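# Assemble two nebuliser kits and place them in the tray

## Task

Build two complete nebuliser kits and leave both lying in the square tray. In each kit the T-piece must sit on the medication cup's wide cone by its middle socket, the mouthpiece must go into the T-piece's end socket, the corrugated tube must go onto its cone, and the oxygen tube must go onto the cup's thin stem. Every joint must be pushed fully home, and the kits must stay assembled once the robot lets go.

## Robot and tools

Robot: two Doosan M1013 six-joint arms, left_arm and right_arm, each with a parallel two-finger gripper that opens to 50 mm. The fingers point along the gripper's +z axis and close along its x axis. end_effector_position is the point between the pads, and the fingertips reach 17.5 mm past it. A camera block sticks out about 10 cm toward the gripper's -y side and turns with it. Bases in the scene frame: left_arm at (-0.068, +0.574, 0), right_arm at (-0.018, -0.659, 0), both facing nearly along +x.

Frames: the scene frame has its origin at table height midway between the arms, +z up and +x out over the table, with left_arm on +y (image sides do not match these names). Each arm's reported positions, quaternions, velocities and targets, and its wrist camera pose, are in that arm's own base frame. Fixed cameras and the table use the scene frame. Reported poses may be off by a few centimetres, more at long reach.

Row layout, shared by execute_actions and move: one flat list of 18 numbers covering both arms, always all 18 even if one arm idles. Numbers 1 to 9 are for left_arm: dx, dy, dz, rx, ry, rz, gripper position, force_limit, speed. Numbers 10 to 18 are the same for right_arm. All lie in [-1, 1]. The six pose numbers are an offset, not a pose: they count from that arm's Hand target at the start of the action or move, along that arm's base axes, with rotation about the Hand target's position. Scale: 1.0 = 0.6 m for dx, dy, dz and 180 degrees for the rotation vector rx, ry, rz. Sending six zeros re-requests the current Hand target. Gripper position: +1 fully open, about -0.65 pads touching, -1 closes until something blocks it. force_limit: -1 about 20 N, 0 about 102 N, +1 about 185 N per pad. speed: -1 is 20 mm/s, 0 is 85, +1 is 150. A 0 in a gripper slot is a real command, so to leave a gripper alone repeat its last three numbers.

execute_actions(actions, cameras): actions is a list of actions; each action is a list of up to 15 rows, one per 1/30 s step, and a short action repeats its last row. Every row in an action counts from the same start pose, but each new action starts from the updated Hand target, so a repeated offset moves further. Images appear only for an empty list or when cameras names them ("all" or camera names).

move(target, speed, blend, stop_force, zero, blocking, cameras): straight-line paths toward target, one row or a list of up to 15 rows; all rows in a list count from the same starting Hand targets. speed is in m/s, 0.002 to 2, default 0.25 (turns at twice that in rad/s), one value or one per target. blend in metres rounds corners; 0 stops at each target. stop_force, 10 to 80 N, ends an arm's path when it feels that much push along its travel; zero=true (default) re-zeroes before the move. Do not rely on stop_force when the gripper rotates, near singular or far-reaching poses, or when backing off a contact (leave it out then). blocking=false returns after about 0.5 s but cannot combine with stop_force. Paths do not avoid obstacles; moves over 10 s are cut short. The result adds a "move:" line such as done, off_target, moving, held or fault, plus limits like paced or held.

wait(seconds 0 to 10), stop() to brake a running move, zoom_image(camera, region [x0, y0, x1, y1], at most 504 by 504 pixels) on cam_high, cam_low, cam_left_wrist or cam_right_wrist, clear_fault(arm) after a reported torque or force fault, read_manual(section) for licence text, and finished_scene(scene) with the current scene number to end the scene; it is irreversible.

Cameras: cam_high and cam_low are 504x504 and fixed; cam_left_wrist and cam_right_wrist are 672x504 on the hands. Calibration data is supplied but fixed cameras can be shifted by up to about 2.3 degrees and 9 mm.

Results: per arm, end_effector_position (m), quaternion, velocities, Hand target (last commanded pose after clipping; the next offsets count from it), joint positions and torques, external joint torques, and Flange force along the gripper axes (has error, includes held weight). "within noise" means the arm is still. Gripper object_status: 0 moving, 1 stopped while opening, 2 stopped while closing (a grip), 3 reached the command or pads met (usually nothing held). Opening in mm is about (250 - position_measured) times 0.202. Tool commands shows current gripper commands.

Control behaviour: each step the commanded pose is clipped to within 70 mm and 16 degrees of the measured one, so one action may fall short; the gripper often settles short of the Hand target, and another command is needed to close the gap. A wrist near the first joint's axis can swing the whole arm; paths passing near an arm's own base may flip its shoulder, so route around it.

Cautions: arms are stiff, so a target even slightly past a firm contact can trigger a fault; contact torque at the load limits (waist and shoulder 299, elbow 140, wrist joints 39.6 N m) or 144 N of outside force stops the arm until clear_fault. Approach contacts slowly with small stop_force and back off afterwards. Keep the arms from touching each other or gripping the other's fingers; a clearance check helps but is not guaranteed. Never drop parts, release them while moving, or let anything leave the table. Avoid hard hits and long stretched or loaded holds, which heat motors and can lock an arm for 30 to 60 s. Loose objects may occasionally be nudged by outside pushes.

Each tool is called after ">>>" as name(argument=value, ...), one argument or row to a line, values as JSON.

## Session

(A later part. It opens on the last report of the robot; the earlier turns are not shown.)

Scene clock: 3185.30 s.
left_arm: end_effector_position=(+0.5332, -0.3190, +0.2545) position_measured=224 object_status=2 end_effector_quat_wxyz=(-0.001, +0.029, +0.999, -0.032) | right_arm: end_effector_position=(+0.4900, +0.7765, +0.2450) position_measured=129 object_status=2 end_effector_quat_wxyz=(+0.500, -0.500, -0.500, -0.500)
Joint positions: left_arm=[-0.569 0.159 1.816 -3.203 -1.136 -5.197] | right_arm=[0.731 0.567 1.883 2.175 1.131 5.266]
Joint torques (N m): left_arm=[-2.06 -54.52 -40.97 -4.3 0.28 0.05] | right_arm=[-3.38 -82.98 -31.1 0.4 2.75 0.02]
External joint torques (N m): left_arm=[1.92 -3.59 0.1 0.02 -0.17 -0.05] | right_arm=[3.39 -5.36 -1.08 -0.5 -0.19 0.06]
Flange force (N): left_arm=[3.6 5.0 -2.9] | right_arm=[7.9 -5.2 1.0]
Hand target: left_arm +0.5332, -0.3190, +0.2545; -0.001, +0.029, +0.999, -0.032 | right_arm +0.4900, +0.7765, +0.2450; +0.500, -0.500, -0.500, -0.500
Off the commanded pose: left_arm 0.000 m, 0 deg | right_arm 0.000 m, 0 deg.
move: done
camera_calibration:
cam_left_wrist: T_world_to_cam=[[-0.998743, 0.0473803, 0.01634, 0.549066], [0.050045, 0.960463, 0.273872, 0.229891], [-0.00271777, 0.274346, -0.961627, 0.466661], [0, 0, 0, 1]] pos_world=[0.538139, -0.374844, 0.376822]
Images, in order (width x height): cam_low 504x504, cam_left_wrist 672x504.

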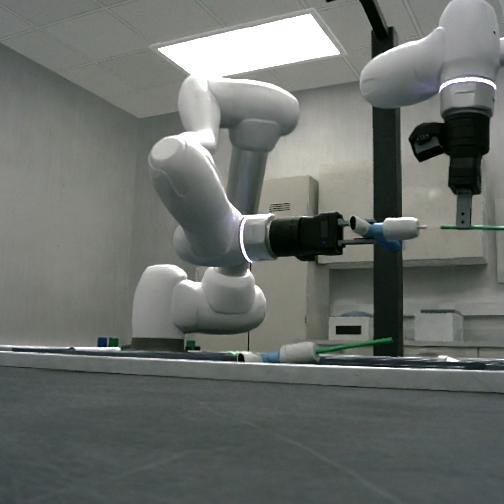

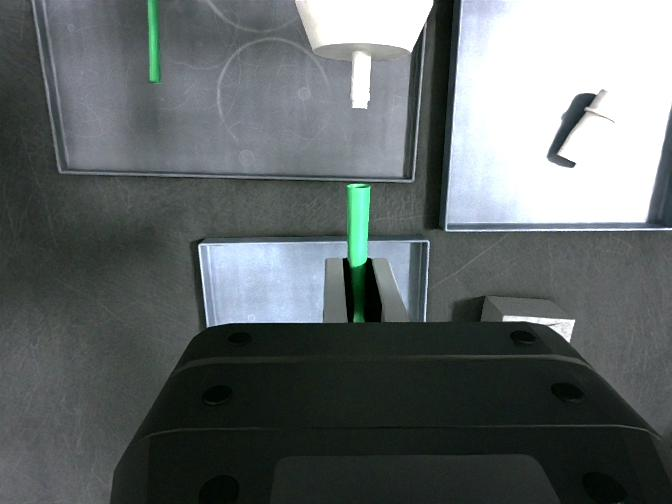

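>>> move(
  target=[-0.0007,-0.02,0.0067,0.0222,-0.0013,0,-1,-0.5,-0.5, 0,0,0,0,0,0,-0.98,-0.2,-0.8],
  speed=0.08,
  cameras=["cam_left_wrist","cam_low"],
)

>>> zoom_image(
  camera="cam_left_wrist",
  region=[290, 70, 430, 210],
)

>>> zoom_image(
  camera="cam_low",
  region=[395, 205, 459, 253],
)

Scene clock: 3233.03 s.
left_arm: end_effector_position=(+0.5327, -0.3310, +0.2585) position_measured=224 object_status=2 end_effector_quat_wxyz=(+0.000, +0.029, +1.000, +0.003) | right_arm: end_effector_position=(+0.4900, +0.7765, +0.2450) position_measured=129 object_status=2 end_effector_quat_wxyz=(+0.500, -0.500, -0.500, -0.500)
Joint positions: left_arm=[-0.613 0.179 1.783 -3.136 -1.183 -5.269] | right_arm=[0.731 0.567 1.883 2.175 1.131 5.266]
Joint torques (N m): left_arm=[-1.77 -56.63 -41.1 -4.14 0.22 -0.02] | right_arm=[-3.42 -82.76 -31.2 0.37 2.78 0.04]
External joint torques (N m): left_arm=[1.71 -3.68 0.22 0.01 -0.2 0.02] | right_arm=[3.44 -5.74 -0.86 -0.46 -0.21 0.03]
Flange force (N): left_arm=[3.8 5.2 -2.4] | right_arm=[8.2 -5.9 0.5]
Hand target: left_arm +0.5327, -0.3310, +0.2585; +0.000, +0.029, +1.000, +0.003 | right_arm +0.4900, +0.7765, +0.2450; +0.500, -0.500, -0.500, -0.500
Off the commanded pose: left_arm 0.000 m, 0 deg | right_arm 0.000 m, 0 deg.
move: done
camera_calibration:
cam_left_wrist: T_world_to_cam=[[-0.998805, 0.0463416, 0.0155396, 0.549055], [0.0488632, 0.93897, 0.340511, 0.216654], [0.00118858, 0.340863, -0.940112, 0.488147], [0, 0, 0, 1]] pos_world=[0.537232, -0.395267, 0.376608]
Images, in order (width x height): cam_low 504x504, cam_left_wrist 672x504.

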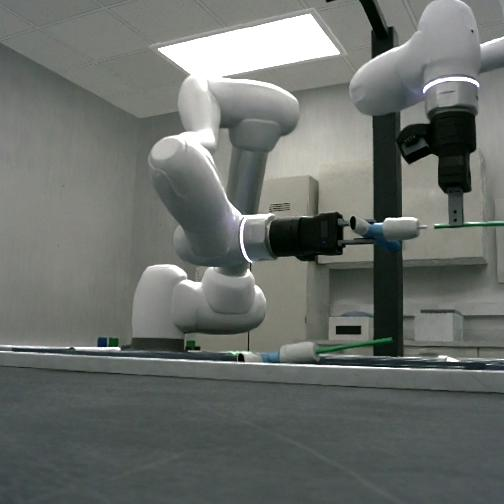

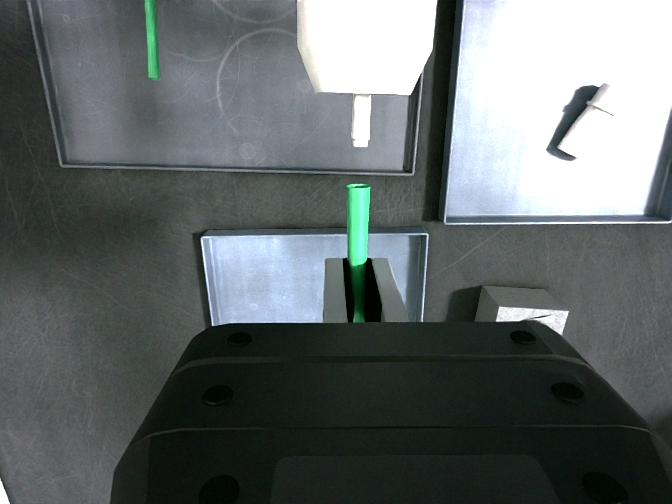

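Scaled by 3.600.

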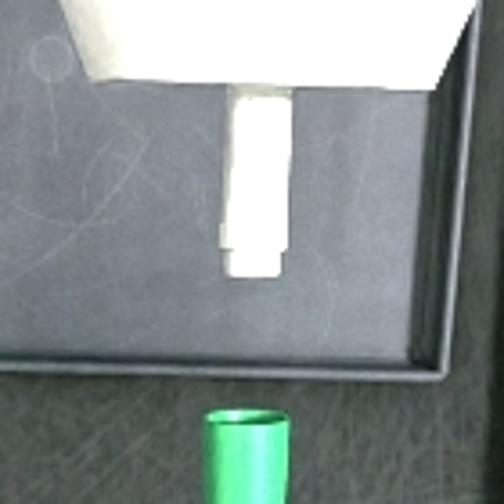

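Scaled by 7.875.

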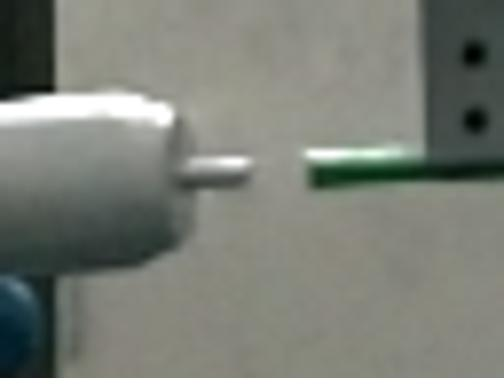

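>>> move(
  target=[-0.0034, -0.0515, 0.0003, 0, 0, 0, -1, -0.5, -0.5, 0, 0, 0, 0, 0, 0, -0.98, -0.2, -0.8],
  speed=0.02,
  stop_force=30,
  cameras=["cam_left_wrist"],
)

Scene clock: 3278.60 s.
left_arm: end_effector_position=(+0.5308, -0.3598, +0.2586) position_measured=224 object_status=2 end_effector_quat_wxyz=(+0.000, +0.029, +1.000, +0.004) | right_arm: end_effector_position=(+0.4900, +0.7765, +0.2450) position_measured=129 object_status=2 end_effector_quat_wxyz=(+0.500, -0.500, -0.500, -0.500)
Joint positions: left_arm=[-0.652 0.201 1.756 -3.136 -1.189 -5.308] | right_arm=[0.731 0.567 1.883 2.175 1.131 5.266]
Joint torques (N m): left_arm=[-26.44 -55.78 -51.06 -14.48 7.05 0.02] | right_arm=[14.64 -82.21 -45.49 1.47 3.16 0.01]
External joint torques (N m): left_arm=[26.27 -6.83 10.13 10.34 -7.04 -0.02] | right_arm=[-14.65 -6.37 13.23 -1.56 -0.59 0.06]
Flange force (N): left_arm=[0.2 47.8 -4.6] | right_arm=[6.2 -8.5 -40.7]
Hand target: left_arm +0.5308, -0.3598, +0.2586; +0.000, +0.029, +1.000, +0.004 (not the last commanded pose) | right_arm +0.4900, +0.7765, +0.2450; +0.500, -0.500, -0.500, -0.500
Off the commanded pose: left_arm 0.002 m, 0 deg | right_arm 0.000 m, 0 deg.
move: contact (left_arm)
camera_calibration:
cam_left_wrist: T_world_to_cam=[[-0.9988, 0.0463585, 0.0157867, 0.548409], [0.0489627, 0.938785, 0.341007, 0.243566], [0.000988233, 0.34137, -0.939928, 0.498253], [0, 0, 0, 1]] pos_world=[0.535332, -0.424168, 0.376607]
Images, in order (width x height): cam_left_wrist 672x504.

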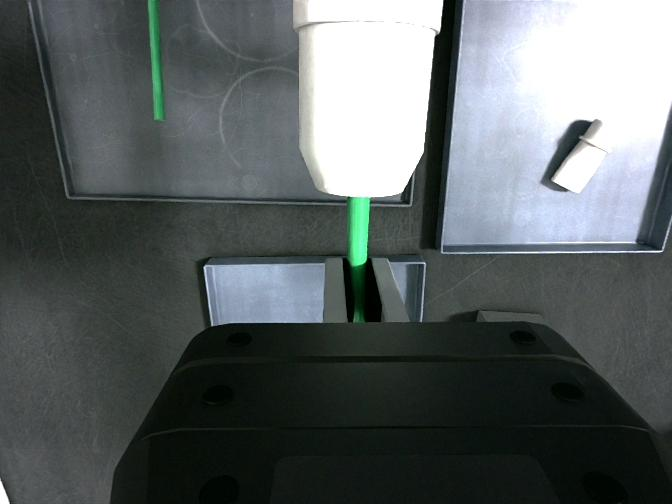

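>>> move(
  target=[-0.0002, -0.0035, 0, 0, 0, 0, -1, -0.5, -0.5, 0, 0, 0, 0, 0, 0, -0.98, -0.2, -0.8],
  speed=0.01,
  stop_force=25,
  cameras=["cam_left_wrist", "cam_low"],
)

>>> zoom_image(
  camera="cam_left_wrist",
  region=[290, 140, 430, 280],
)

>>> zoom_image(
  camera="cam_low",
  region=[395, 205, 459, 253],
)

Scene clock: 3286.90 s.
left_arm: end_effector_position=(+0.5308, -0.3609, +0.2586) position_measured=224 object_status=2 end_effector_quat_wxyz=(+0.000, +0.029, +1.000, +0.004) | right_arm: end_effector_position=(+0.4900, +0.7765, +0.2450) position_measured=129 object_status=2 end_effector_quat_wxyz=(+0.500, -0.500, -0.500, -0.500)
Joint positions: left_arm=[-0.653 0.202 1.755 -3.135 -1.189 -5.309] | right_arm=[0.731 0.567 1.883 2.175 1.131 5.266]
Joint torques (N m): left_arm=[-44.42 -54.55 -59.94 -22.29 12.6 0.06] | right_arm=[29.3 -79.7 -54.81 1.74 2.83 0]
External joint torques (N m): left_arm=[44.35 -8.16 18.9 18.15 -12.58 -0.06] | right_arm=[-29.38 -9.49 22.45 -1.82 -0.25 0.07]
Flange force (N): left_arm=[-1.4 79.6 -4.8] | right_arm=[7.5 -10.0 -73.1]
Hand target: left_arm +0.5308, -0.3609, +0.2586; +0.000, +0.029, +1.000, +0.004 (not the last commanded pose) | right_arm +0.4900, +0.7765, +0.2450; +0.500, -0.500, -0.500, -0.500
Off the commanded pose: left_arm 0.001 m, 0 deg | right_arm 0.000 m, 0 deg.
move: contact (left_arm)
camera_calibration:
cam_left_wrist: T_world_to_cam=[[-0.99881, 0.0462716, 0.0154404, 0.548452], [0.0487628, 0.938758, 0.34111, 0.244532], [0.00128887, 0.341457, -0.939897, 0.498552], [0, 0, 0, 1]] pos_world=[0.535232, -0.425168, 0.376707]
Images, in order (width x height): cam_low 504x504, cam_left_wrist 672x504.

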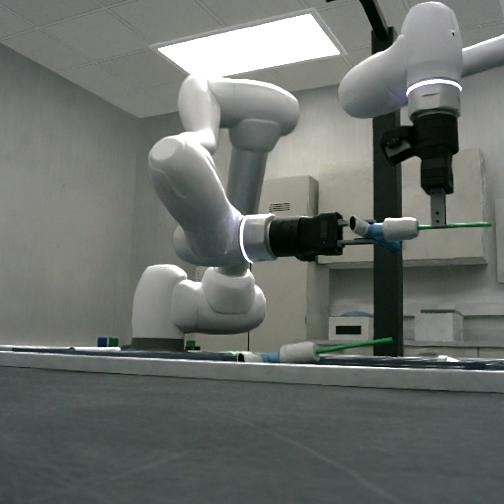

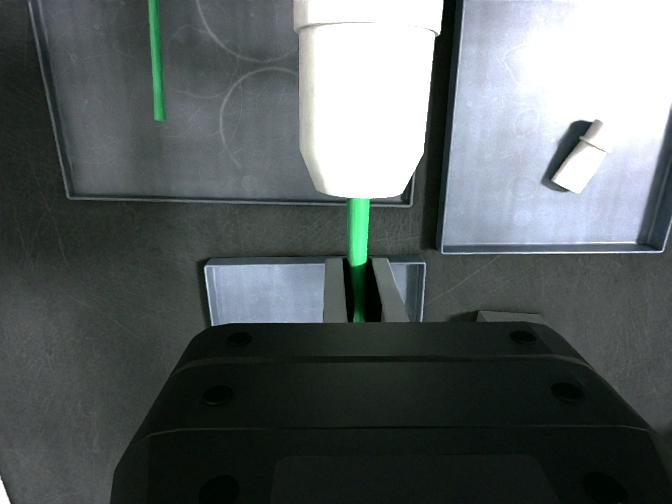

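Scaled by 3.600.

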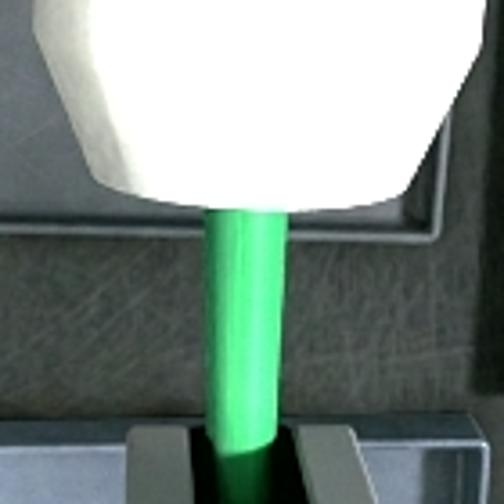

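Scaled by 7.875.

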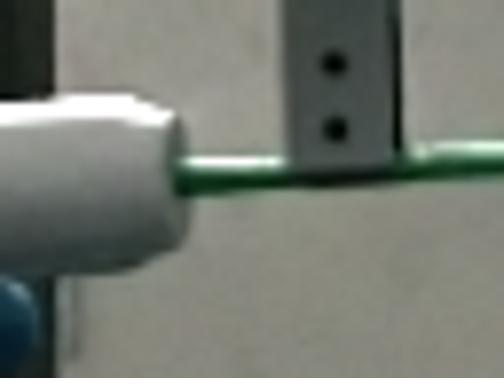

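>>> move(
  target=[
    [0, 0, 0, 0, 0, 0, 1, -0.3, 0, 0, 0, 0, 0, 0, 0, -0.98, -0.2, -0.8],
    [0, 0, 0.0657, 0, 0, 0, 1, -0.3, 0, 0, 0, 0, 0, 0, 0, -0.98, -0.2, -0.8],
    [-0.0067, -0.1027, 0.0657, 0, 0, 0, 1, -0.3, 0, 0, 0, 0, 0, 0, 0, -0.98, -0.2, -0.8],
    [-0.0067, -0.1027, -0.016, 0, 0, 0, 1, -0.3, 0, 0, 0, 0, 0, 0, 0, -0.98, -0.2, -0.8],
  ],
  speed=[0.1, 0.1, 0.1, 0.06],
  blend=[0, 0.01, 0.005, 0],
  cameras=["cam_left_wrist", "cam_low", "cam_right_wrist"],
)

Scene clock: 3314.03 s.
left_arm: end_effector_position=(+0.5268, -0.4225, +0.2490) position_measured=3 object_status=3 end_effector_quat_wxyz=(+0.000, +0.029, +1.000, +0.004) | right_arm: end_effector_position=(+0.4900, +0.7765, +0.2450) position_measured=129 object_status=2 end_effector_quat_wxyz=(+0.500, -0.500, -0.500, -0.500)
Joint positions: left_arm=[-0.729 0.259 1.702 -3.136 -1.186 -5.385] | right_arm=[0.731 0.567 1.883 2.175 1.131 5.266]
Joint torques (N m): left_arm=[-2.16 -65.13 -41.14 -4.14 0.21 0] | right_arm=[-3.4 -83.01 -31.12 0.37 2.82 0.05]
External joint torques (N m): left_arm=[1.96 -3.53 0.15 0 -0.19 0] | right_arm=[3.57 -5.14 -0.75 -0.47 -0.26 0.03]
Flange force (N): left_arm=[2.7 5.5 -2.3] | right_arm=[7.5 -5.7 1.0]
Hand target: left_arm +0.5268, -0.4225, +0.2490; +0.000, +0.029, +1.000, +0.004 | right_arm +0.4900, +0.7765, +0.2450; +0.500, -0.500, -0.500, -0.500
Off the commanded pose: left_arm 0.000 m, 0 deg | right_arm 0.000 m, 0 deg.
move: done
camera_calibration:
cam_left_wrist: T_world_to_cam=[[-0.998809, 0.0462773, 0.0154425, 0.547463], [0.0487688, 0.938758, 0.34111, 0.305954], [0.00128884, 0.341457, -0.939897, 0.510508], [0, 0, 0, 1]] pos_world=[0.531232, -0.486868, 0.367007]
cam_right_wrist: T_world_to_cam=[[-0.00542052, 0.00490219, 0.999973, -0.235941], [0.934491, -0.355922, 0.0068104, -0.165409], [0.355946, 0.934503, -0.00265177, -0.769357], [0, 0, 0, 1]] pos_world=[0.427144, 0.66125, 0.235021]
Images, in order (width x height): cam_low 504x504, cam_left_wrist 672x504, cam_right_wrist 672x504.

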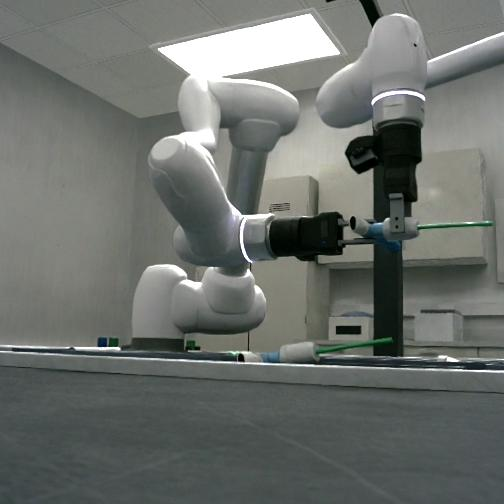

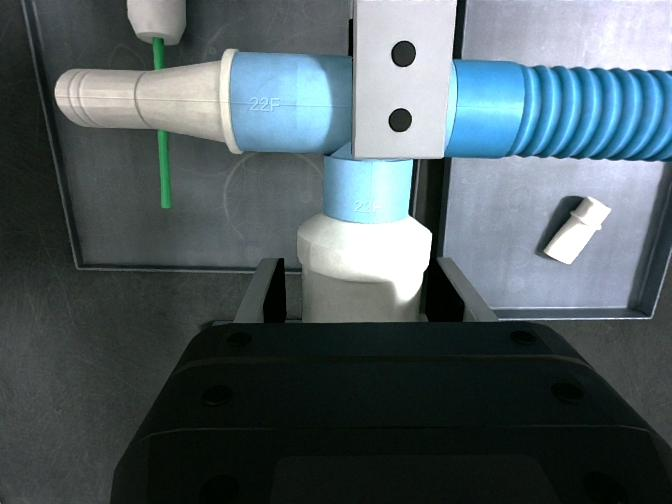

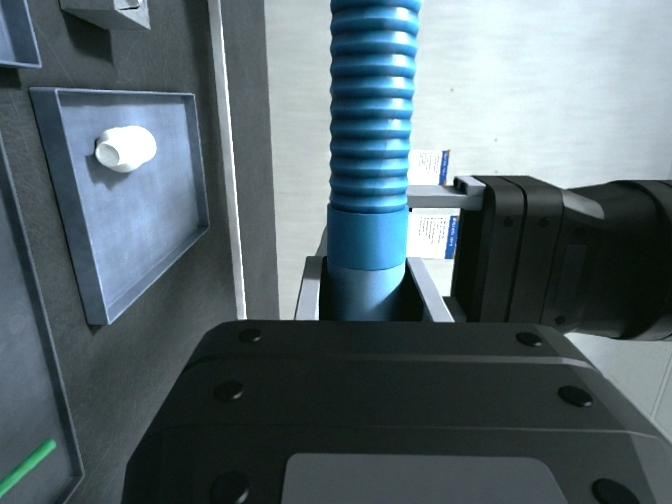

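>>> move(
  target=[0, 0, 0, 0, 0, 0, -1, -0.3, -0.5, 0, 0, 0, 0, 0, 0, -0.98, -0.2, -0.8],
  cameras=[],
)

Scene clock: 3326.97 s.
left_arm: end_effector_position=(+0.5268, -0.4225, +0.2490) position_measured=68 object_status=2 end_effector_quat_wxyz=(+0.000, +0.029, +1.000, +0.004) | right_arm: end_effector_position=(+0.4901, +0.7764, +0.2450) position_measured=129 object_status=2 end_effector_quat_wxyz=(+0.500, -0.500, -0.500, -0.500)
Joint positions: left_arm=[-0.729 0.259 1.702 -3.136 -1.186 -5.385] | right_arm=[0.731 0.567 1.883 2.175 1.131 5.266]
Joint torques (N m): left_arm=[1.61 -64.06 -45.82 -3.07 2.84 -0.63] | right_arm=[4.88 -82.89 -28.26 -1.97 4.14 -0.03]
External joint torques (N m): left_arm=[-1.79 -4.47 4.89 -1.06 -2.82 0.63] | right_arm=[-4.71 -5.94 -4.14 1.87 -1.56 0.11]
Flange force (N): left_arm=[13.4 7.4 -2.1] | right_arm=[9.3 3.9 -0.6]
Hand target: left_arm +0.5268, -0.4225, +0.2490; +0.000, +0.029, +1.000, +0.004 | right_arm +0.4900, +0.7765, +0.2450; +0.500, -0.500, -0.500, -0.500
Off the commanded pose: left_arm 0.000 m, 0 deg | right_arm 0.000 m, 0 deg.
move: done
No camera images: "cameras" was empty.

>>> move(
  target=[
    [0, 0, 0, 0, 0, 0, -1, -0.3, -0.5, 0, 0, 0, 0, 0, 0, 1, 0.2, 0],
    [0, 0, 0, 0, 0, 0, -1, -0.3, -0.5, 0, -0.2, 0, 0, 0, 0, 1, 0.2, 0],
    [0.03, 0.0025, 0.015, 0, 0, -0.5, -1, -0.3, -0.5, -0.1167, -0.6275, 0.1417, 0, 0, 0, 1, 0.2, 0],
    [0.0643, 0.0053, -0.07, 0, 0, -0.9995, -1, -0.3, -0.5, -0.1167, -0.6275, 0.1417, 0, 0, 0, 1, 0.2, 0],
  ],
  speed=[0.1, 0.12, 0.35, 0.35],
  blend=[0, 0.03, 0.02, 0],
  cameras=["cam_high", "cam_left_wrist", "cam_low"],
)

Scene clock: 3410.20 s.
left_arm: end_effector_position=(+0.5654, -0.4193, +0.2070) position_measured=68 object_status=2 end_effector_quat_wxyz=(+0.004, +1.000, -0.029, +0.000) | right_arm: end_effector_position=(+0.4200, +0.4000, +0.3300) position_measured=3 object_status=3 end_effector_quat_wxyz=(+0.500, -0.500, -0.500, -0.500)
Joint positions: left_arm=[-0.685 0.325 1.694 -3.148 -1.117 -2.196] | right_arm=[0.175 0.136 2.332 1.708 1.462 5.38]
Joint torques (N m): left_arm=[-1.78 -70.55 -39.99 -3.95 0.16 0.04] | right_arm=[-3.48 -40.48 -29.56 1.86 2.48 0.03]
External joint torques (N m): left_arm=[1.73 -3.68 0.21 0.02 -0.21 -0.04] | right_arm=[3.66 -4.87 -1.04 -0.38 -0.09 0.05]
Flange force (N): left_arm=[-3.4 -5.0 -2.8] | right_arm=[9.5 -6.2 6.5]
Hand target: left_arm +0.5654, -0.4193, +0.2070; +0.004, +1.000, -0.029, +0.000 | right_arm +0.4200, +0.4000, +0.3300; +0.500, -0.500, -0.500, -0.500
Off the commanded pose: left_arm 0.000 m, 0 deg | right_arm 0.000 m, 0 deg.
move: done
camera_calibration:
cam_left_wrist: T_world_to_cam=[[0.998882, -0.0446905, 0.0153884, -0.581004], [-0.047259, -0.938839, 0.341097, -0.417615], [-0.000796536, -0.341443, -0.939902, 0.184826], [0, 0, 0, 1]] pos_world=[0.560765, -0.354931, 0.325107]
Images, in order (width x height): cam_high 504x504, cam_low 504x504, cam_left_wrist 672x504.

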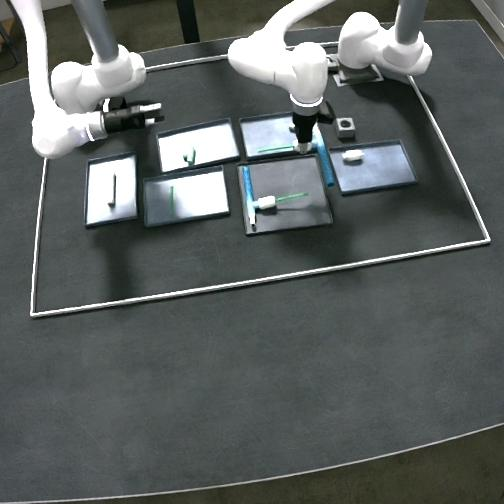

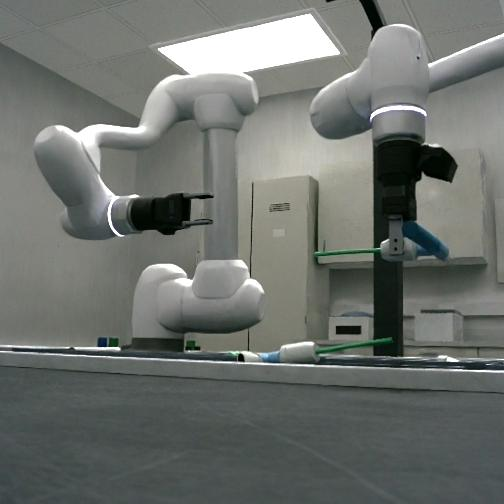

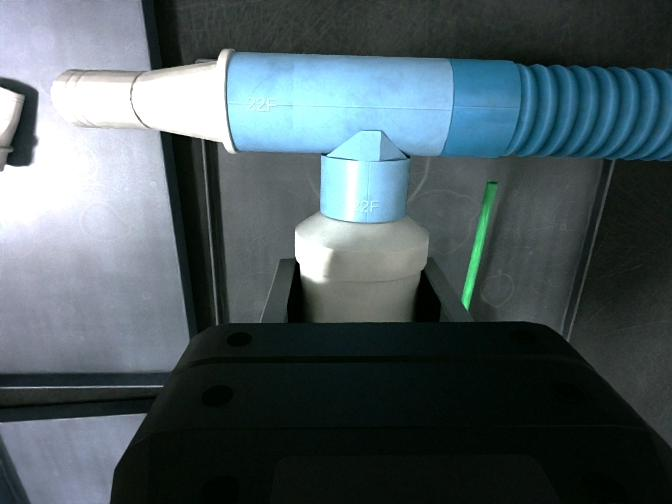

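>>> move(
  target=[0.01, -0.0005, -0.1783, -0.0554, 0.0038, -0.0072, -1, -0.3, -0.5, 0, 0, 0, 0, 0, 0, 1, 0.2, 0],
  speed=0.15,
  cameras=["cam_high", "cam_left_wrist", "cam_low"],
)

>>> zoom_image(
  camera="cam_high",
  region=[220, 100, 360, 240],
)

>>> zoom_image(
  camera="cam_low",
  region=[230, 300, 480, 380],
)

Scene clock: 3465.80 s.
left_arm: end_effector_position=(+0.5714, -0.4196, +0.1001) position_measured=68 object_status=2 end_effector_quat_wxyz=(+0.091, +0.995, -0.040, -0.003) | right_arm: end_effector_position=(+0.4200, +0.4000, +0.3300) position_measured=3 object_status=3 end_effector_quat_wxyz=(+0.500, -0.500, -0.500, -0.500)
Joint positions: left_arm=[-0.619 0.393 1.83 -3.352 -0.835 -1.975] | right_arm=[0.175 0.136 2.332 1.708 1.462 5.38]
Joint torques (N m): left_arm=[-1.9 -73.69 -36.24 -3.81 0.37 -0.05] | right_arm=[-3.42 -40.56 -29.33 1.87 2.44 0.01]
External joint torques (N m): left_arm=[1.72 -3.51 0.32 0.06 -0.19 0.05] | right_arm=[3.52 -4.44 -1.28 -0.39 -0.06 0.06]
Flange force (N): left_arm=[-3.2 -4.0 -4.4] | right_arm=[8.9 -5.1 6.4]
Hand target: left_arm +0.5714, -0.4196, +0.1000; +0.091, +0.995, -0.040, -0.003 | right_arm +0.4200, +0.4000, +0.3300; +0.500, -0.500, -0.500, -0.500
Off the commanded pose: left_arm 0.000 m, 0 deg | right_arm 0.000 m, 0 deg.
move: done
camera_calibration:
cam_left_wrist: T_world_to_cam=[[0.997809, -0.0648609, 0.0130105, -0.593026], [-0.0626902, -0.864315, 0.499028, -0.356933], [-0.0211222, -0.498751, -0.866488, 0.02245], [0, 0, 0, 1]] pos_world=[0.569825, -0.33577, 0.205288]
Images, in order (width x height): cam_high 504x504, cam_low 504x504, cam_left_wrist 672x504.

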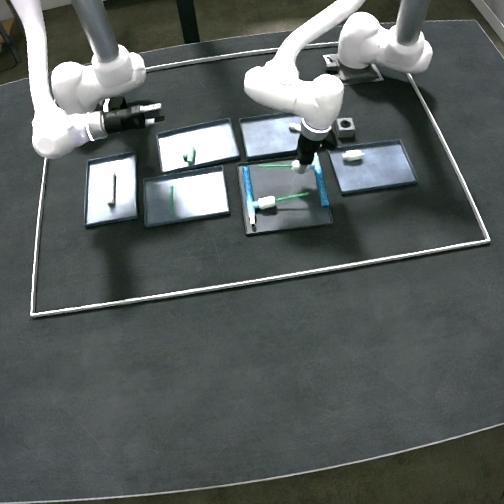

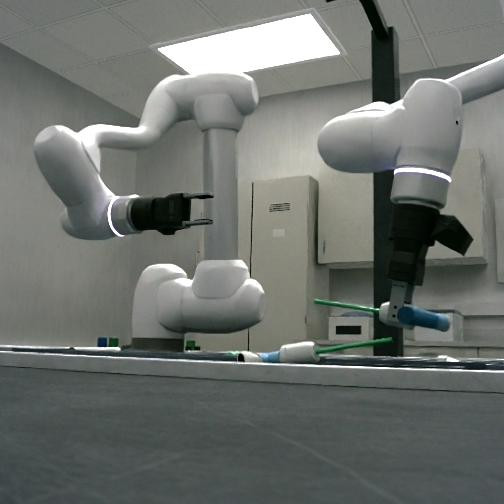

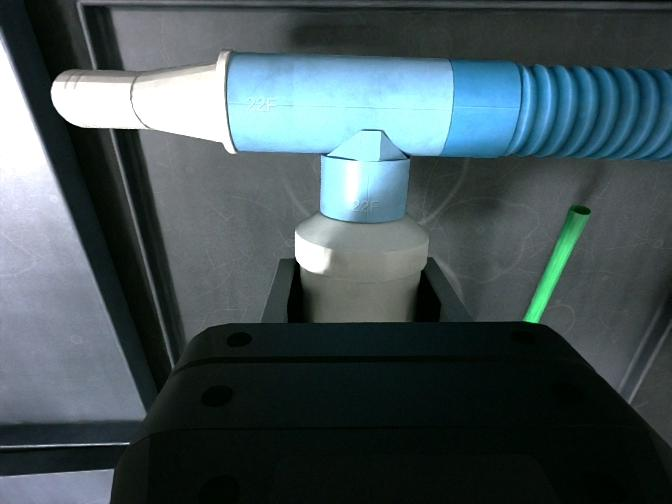

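Scaled by 3.600.

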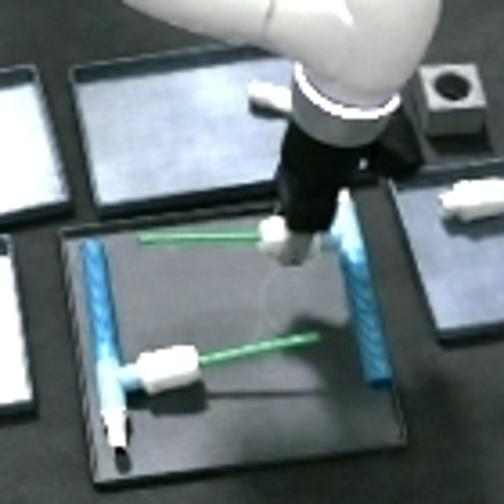

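Scaled by 2.016.

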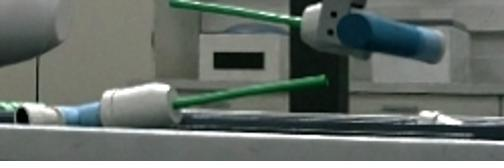

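>>> move(
  target=[
    [0, 0, -0.085, 0, 0, 0, -1, -0.3, -0.5, 0, 0, 0, 0, 0, 0, 1, 0.2, 0],
    [0, 0, -0.119, 0, 0, 0, -1, -0.3, -0.5, 0, 0, 0, 0, 0, 0, 1, 0.2, 0],
  ],
  speed=[0.08, 0.015],
  stop_force=12,
  cameras=["cam_high", "cam_left_wrist", "cam_low"],
)

>>> zoom_image(
  camera="cam_low",
  region=[230, 300, 480, 380],
)

>>> zoom_image(
  camera="cam_high",
  region=[230, 140, 340, 240],
)

Scene clock: 3518.67 s.
left_arm: end_effector_position=(+0.5715, -0.4197, +0.0318) position_measured=68 object_status=2 end_effector_quat_wxyz=(+0.091, +0.995, -0.040, -0.003) | right_arm: end_effector_position=(+0.4200, +0.4000, +0.3300) position_measured=3 object_status=3 end_effector_quat_wxyz=(+0.500, -0.500, -0.500, -0.500)
Joint positions: left_arm=[-0.619 0.468 1.871 -3.378 -0.722 -1.938] | right_arm=[0.175 0.136 2.332 1.708 1.462 5.38]
Joint torques (N m): left_arm=[0.07 -64.76 -25.42 -2.43 0.14 0.03] | right_arm=[-3.47 -40.57 -29.45 1.87 2.46 -0.02]
External joint torques (N m): left_arm=[-0.16 -16.65 -7.35 -0.95 0.02 -0.03] | right_arm=[3.42 -4.64 -1.42 -0.35 -0.08 0.09]
Flange force (N): left_arm=[-4.8 1.8 -22.8] | right_arm=[9.4 -5.1 6.3]
Hand target: left_arm +0.5714, -0.4197, +0.0318; +0.091, +0.995, -0.040, -0.003 (not the last commanded pose) | right_arm +0.4200, +0.4000, +0.3300; +0.500, -0.500, -0.500, -0.500
Off the commanded pose: left_arm 0.003 m, 0 deg | right_arm 0.000 m, 0 deg.
move: contact (left_arm); path passed 1 of 2 targets
camera_calibration:
cam_left_wrist: T_world_to_cam=[[0.997814, -0.0647574, 0.0131978, -0.592229], [-0.0626895, -0.86421, 0.49921, -0.322783], [-0.0209219, -0.498946, -0.86638, -0.0370103], [0, 0, 0, 1]] pos_world=[0.569924, -0.33577, 0.136888]
Images, in order (width x height): cam_high 504x504, cam_low 504x504, cam_left_wrist 672x504.

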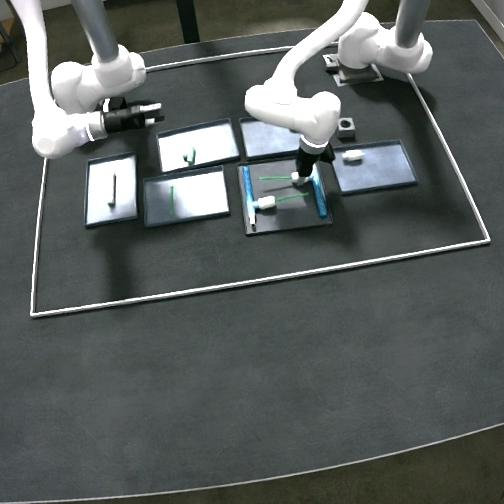

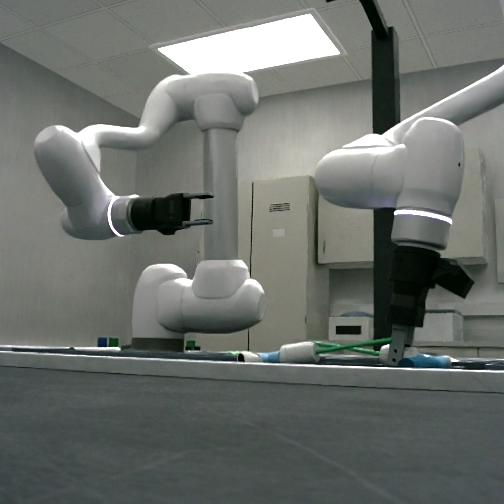

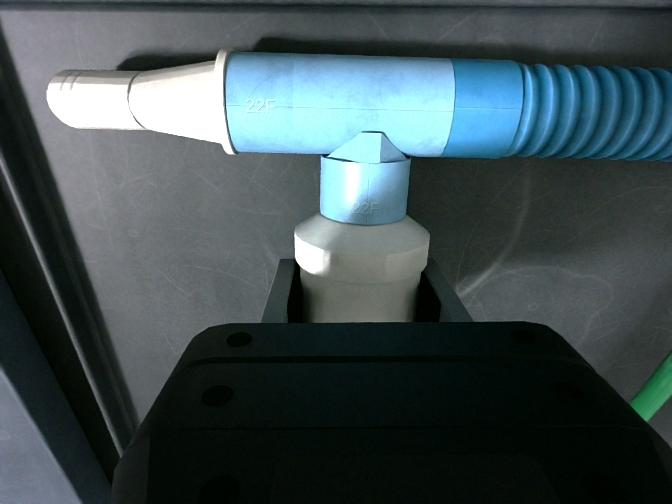

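Scaled by 2.016.

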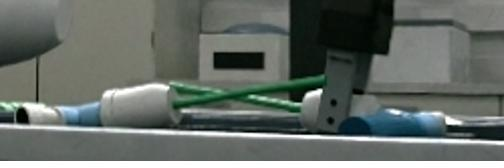

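Scaled by 4.582.

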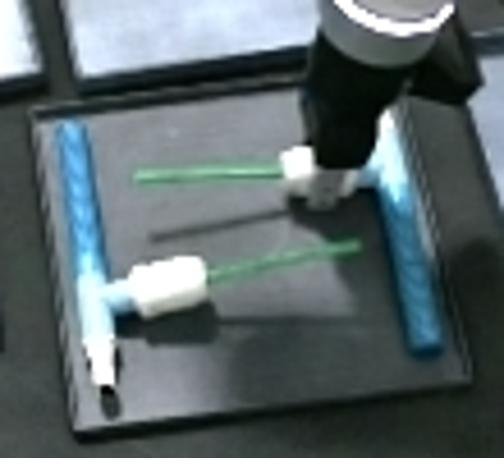

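>>> move(
  target=[
    [0, 0, 0.0005, 0, 0, 0, 1, -0.3, -0.8, 0, 0, 0, 0, 0, 0, 1, 0.2, 0],
    [0, 0, 0.1, 0, 0, 0, 1, -0.3, -0.8, 0, 0, 0, 0, 0, 0, 1, 0.2, 0],
    [-0.18, 0.05, 0.3, 0, 0, 0, 1, -0.3, -0.8, 0, 0, 0, 0, 0, 0, 1, 0.2, 0],
  ],
  speed=[0.02, 0.08, 0.2],
  blend=[0, 0.02, 0],
  cameras=["cam_high", "cam_left_wrist", "cam_low"],
)

>>> zoom_image(
  camera="cam_high",
  region=[230, 140, 340, 240],
)

>>> zoom_image(
  camera="cam_low",
  region=[230, 300, 480, 380],
)

Scene clock: 3534.37 s.
left_arm: end_effector_position=(+0.4634, -0.3897, +0.2117) position_measured=3 object_status=3 end_effector_quat_wxyz=(+0.091, +0.995, -0.040, -0.003) | right_arm: end_effector_position=(+0.4200, +0.4000, +0.3300) position_measured=3 object_status=3 end_effector_quat_wxyz=(+0.500, -0.500, -0.500, -0.500)
Joint positions: left_arm=[-0.685 0.138 1.935 -3.322 -0.971 -2.081] | right_arm=[0.175 0.136 2.332 1.708 1.462 5.38]
Joint torques (N m): left_arm=[-1.94 -51.44 -39.73 -4.22 0.46 0.01] | right_arm=[-3.61 -40.89 -29.53 1.86 2.46 0]
External joint torques (N m): left_arm=[1.81 -2.9 0.28 0.06 -0.23 -0.01] | right_arm=[3.62 -4.16 -1.16 -0.36 -0.09 0.07]
Flange force (N): left_arm=[-2.3 -4.6 -3.5] | right_arm=[8.4 -5.0 6.8]
Hand target: left_arm +0.4634, -0.3897, +0.2118; +0.091, +0.995, -0.040, -0.003 | right_arm +0.4200, +0.4000, +0.3300; +0.500, -0.500, -0.500, -0.500
Off the commanded pose: left_arm 0.000 m, 0 deg | right_arm 0.000 m, 0 deg.
move: done
camera_calibration:
cam_left_wrist: T_world_to_cam=[[0.997811, -0.0648118, 0.013106, -0.484884], [-0.0626925, -0.86425, 0.499141, -0.393474], [-0.0210234, -0.49887, -0.866422, 0.13173], [0, 0, 0, 1]] pos_world=[0.461925, -0.30577, 0.316888]
Images, in order (width x height): cam_high 504x504, cam_low 504x504, cam_left_wrist 672x504.

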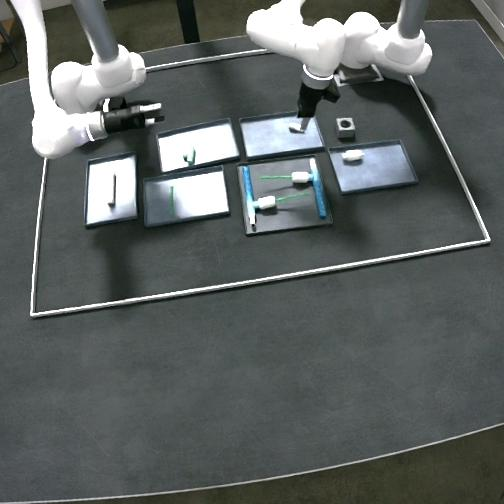

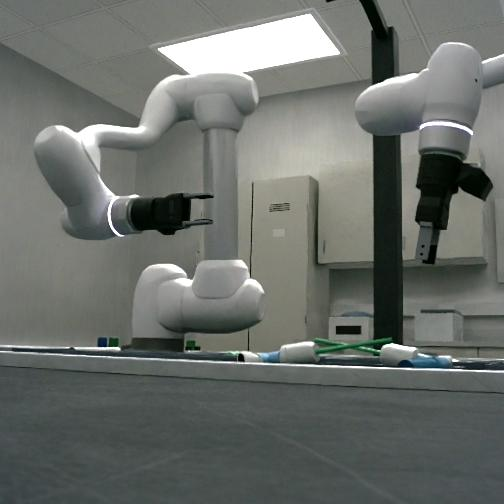

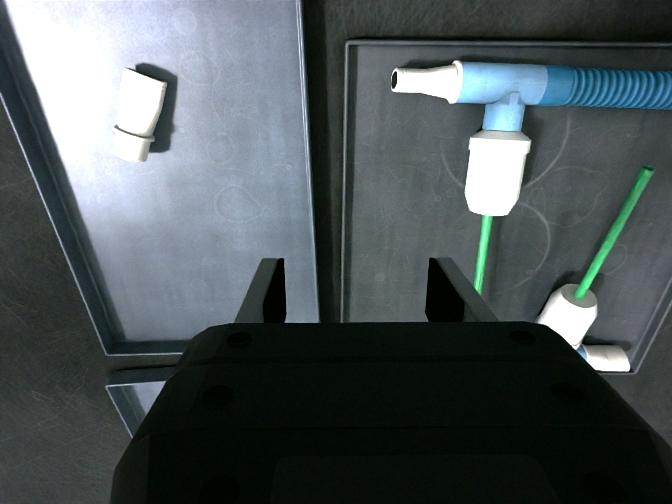

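Scaled by 4.582.

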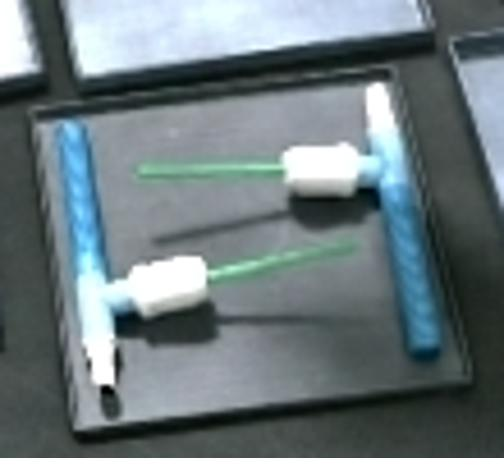

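Scaled by 2.016.

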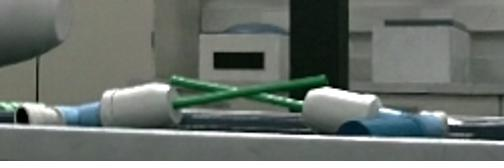

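>>> zoom_image(
  camera="cam_left_wrist",
  region=[370, 30, 672, 260],
)

>>> zoom_image(
  camera="cam_left_wrist",
  region=[500, 240, 672, 390],
)

Scaled by 1.669.

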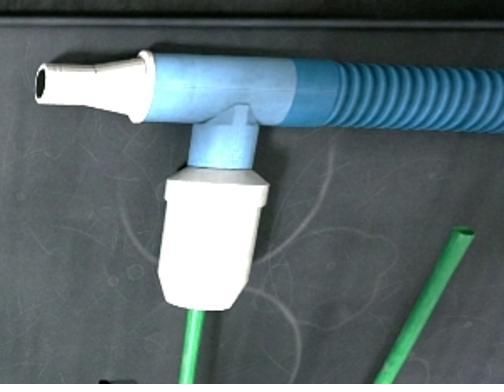

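Scaled by 2.930.

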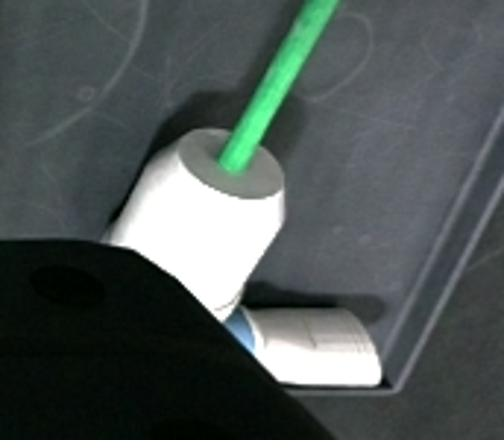

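>>> finished_scene(
  scene=1,
)

The scene is finished: the task was done.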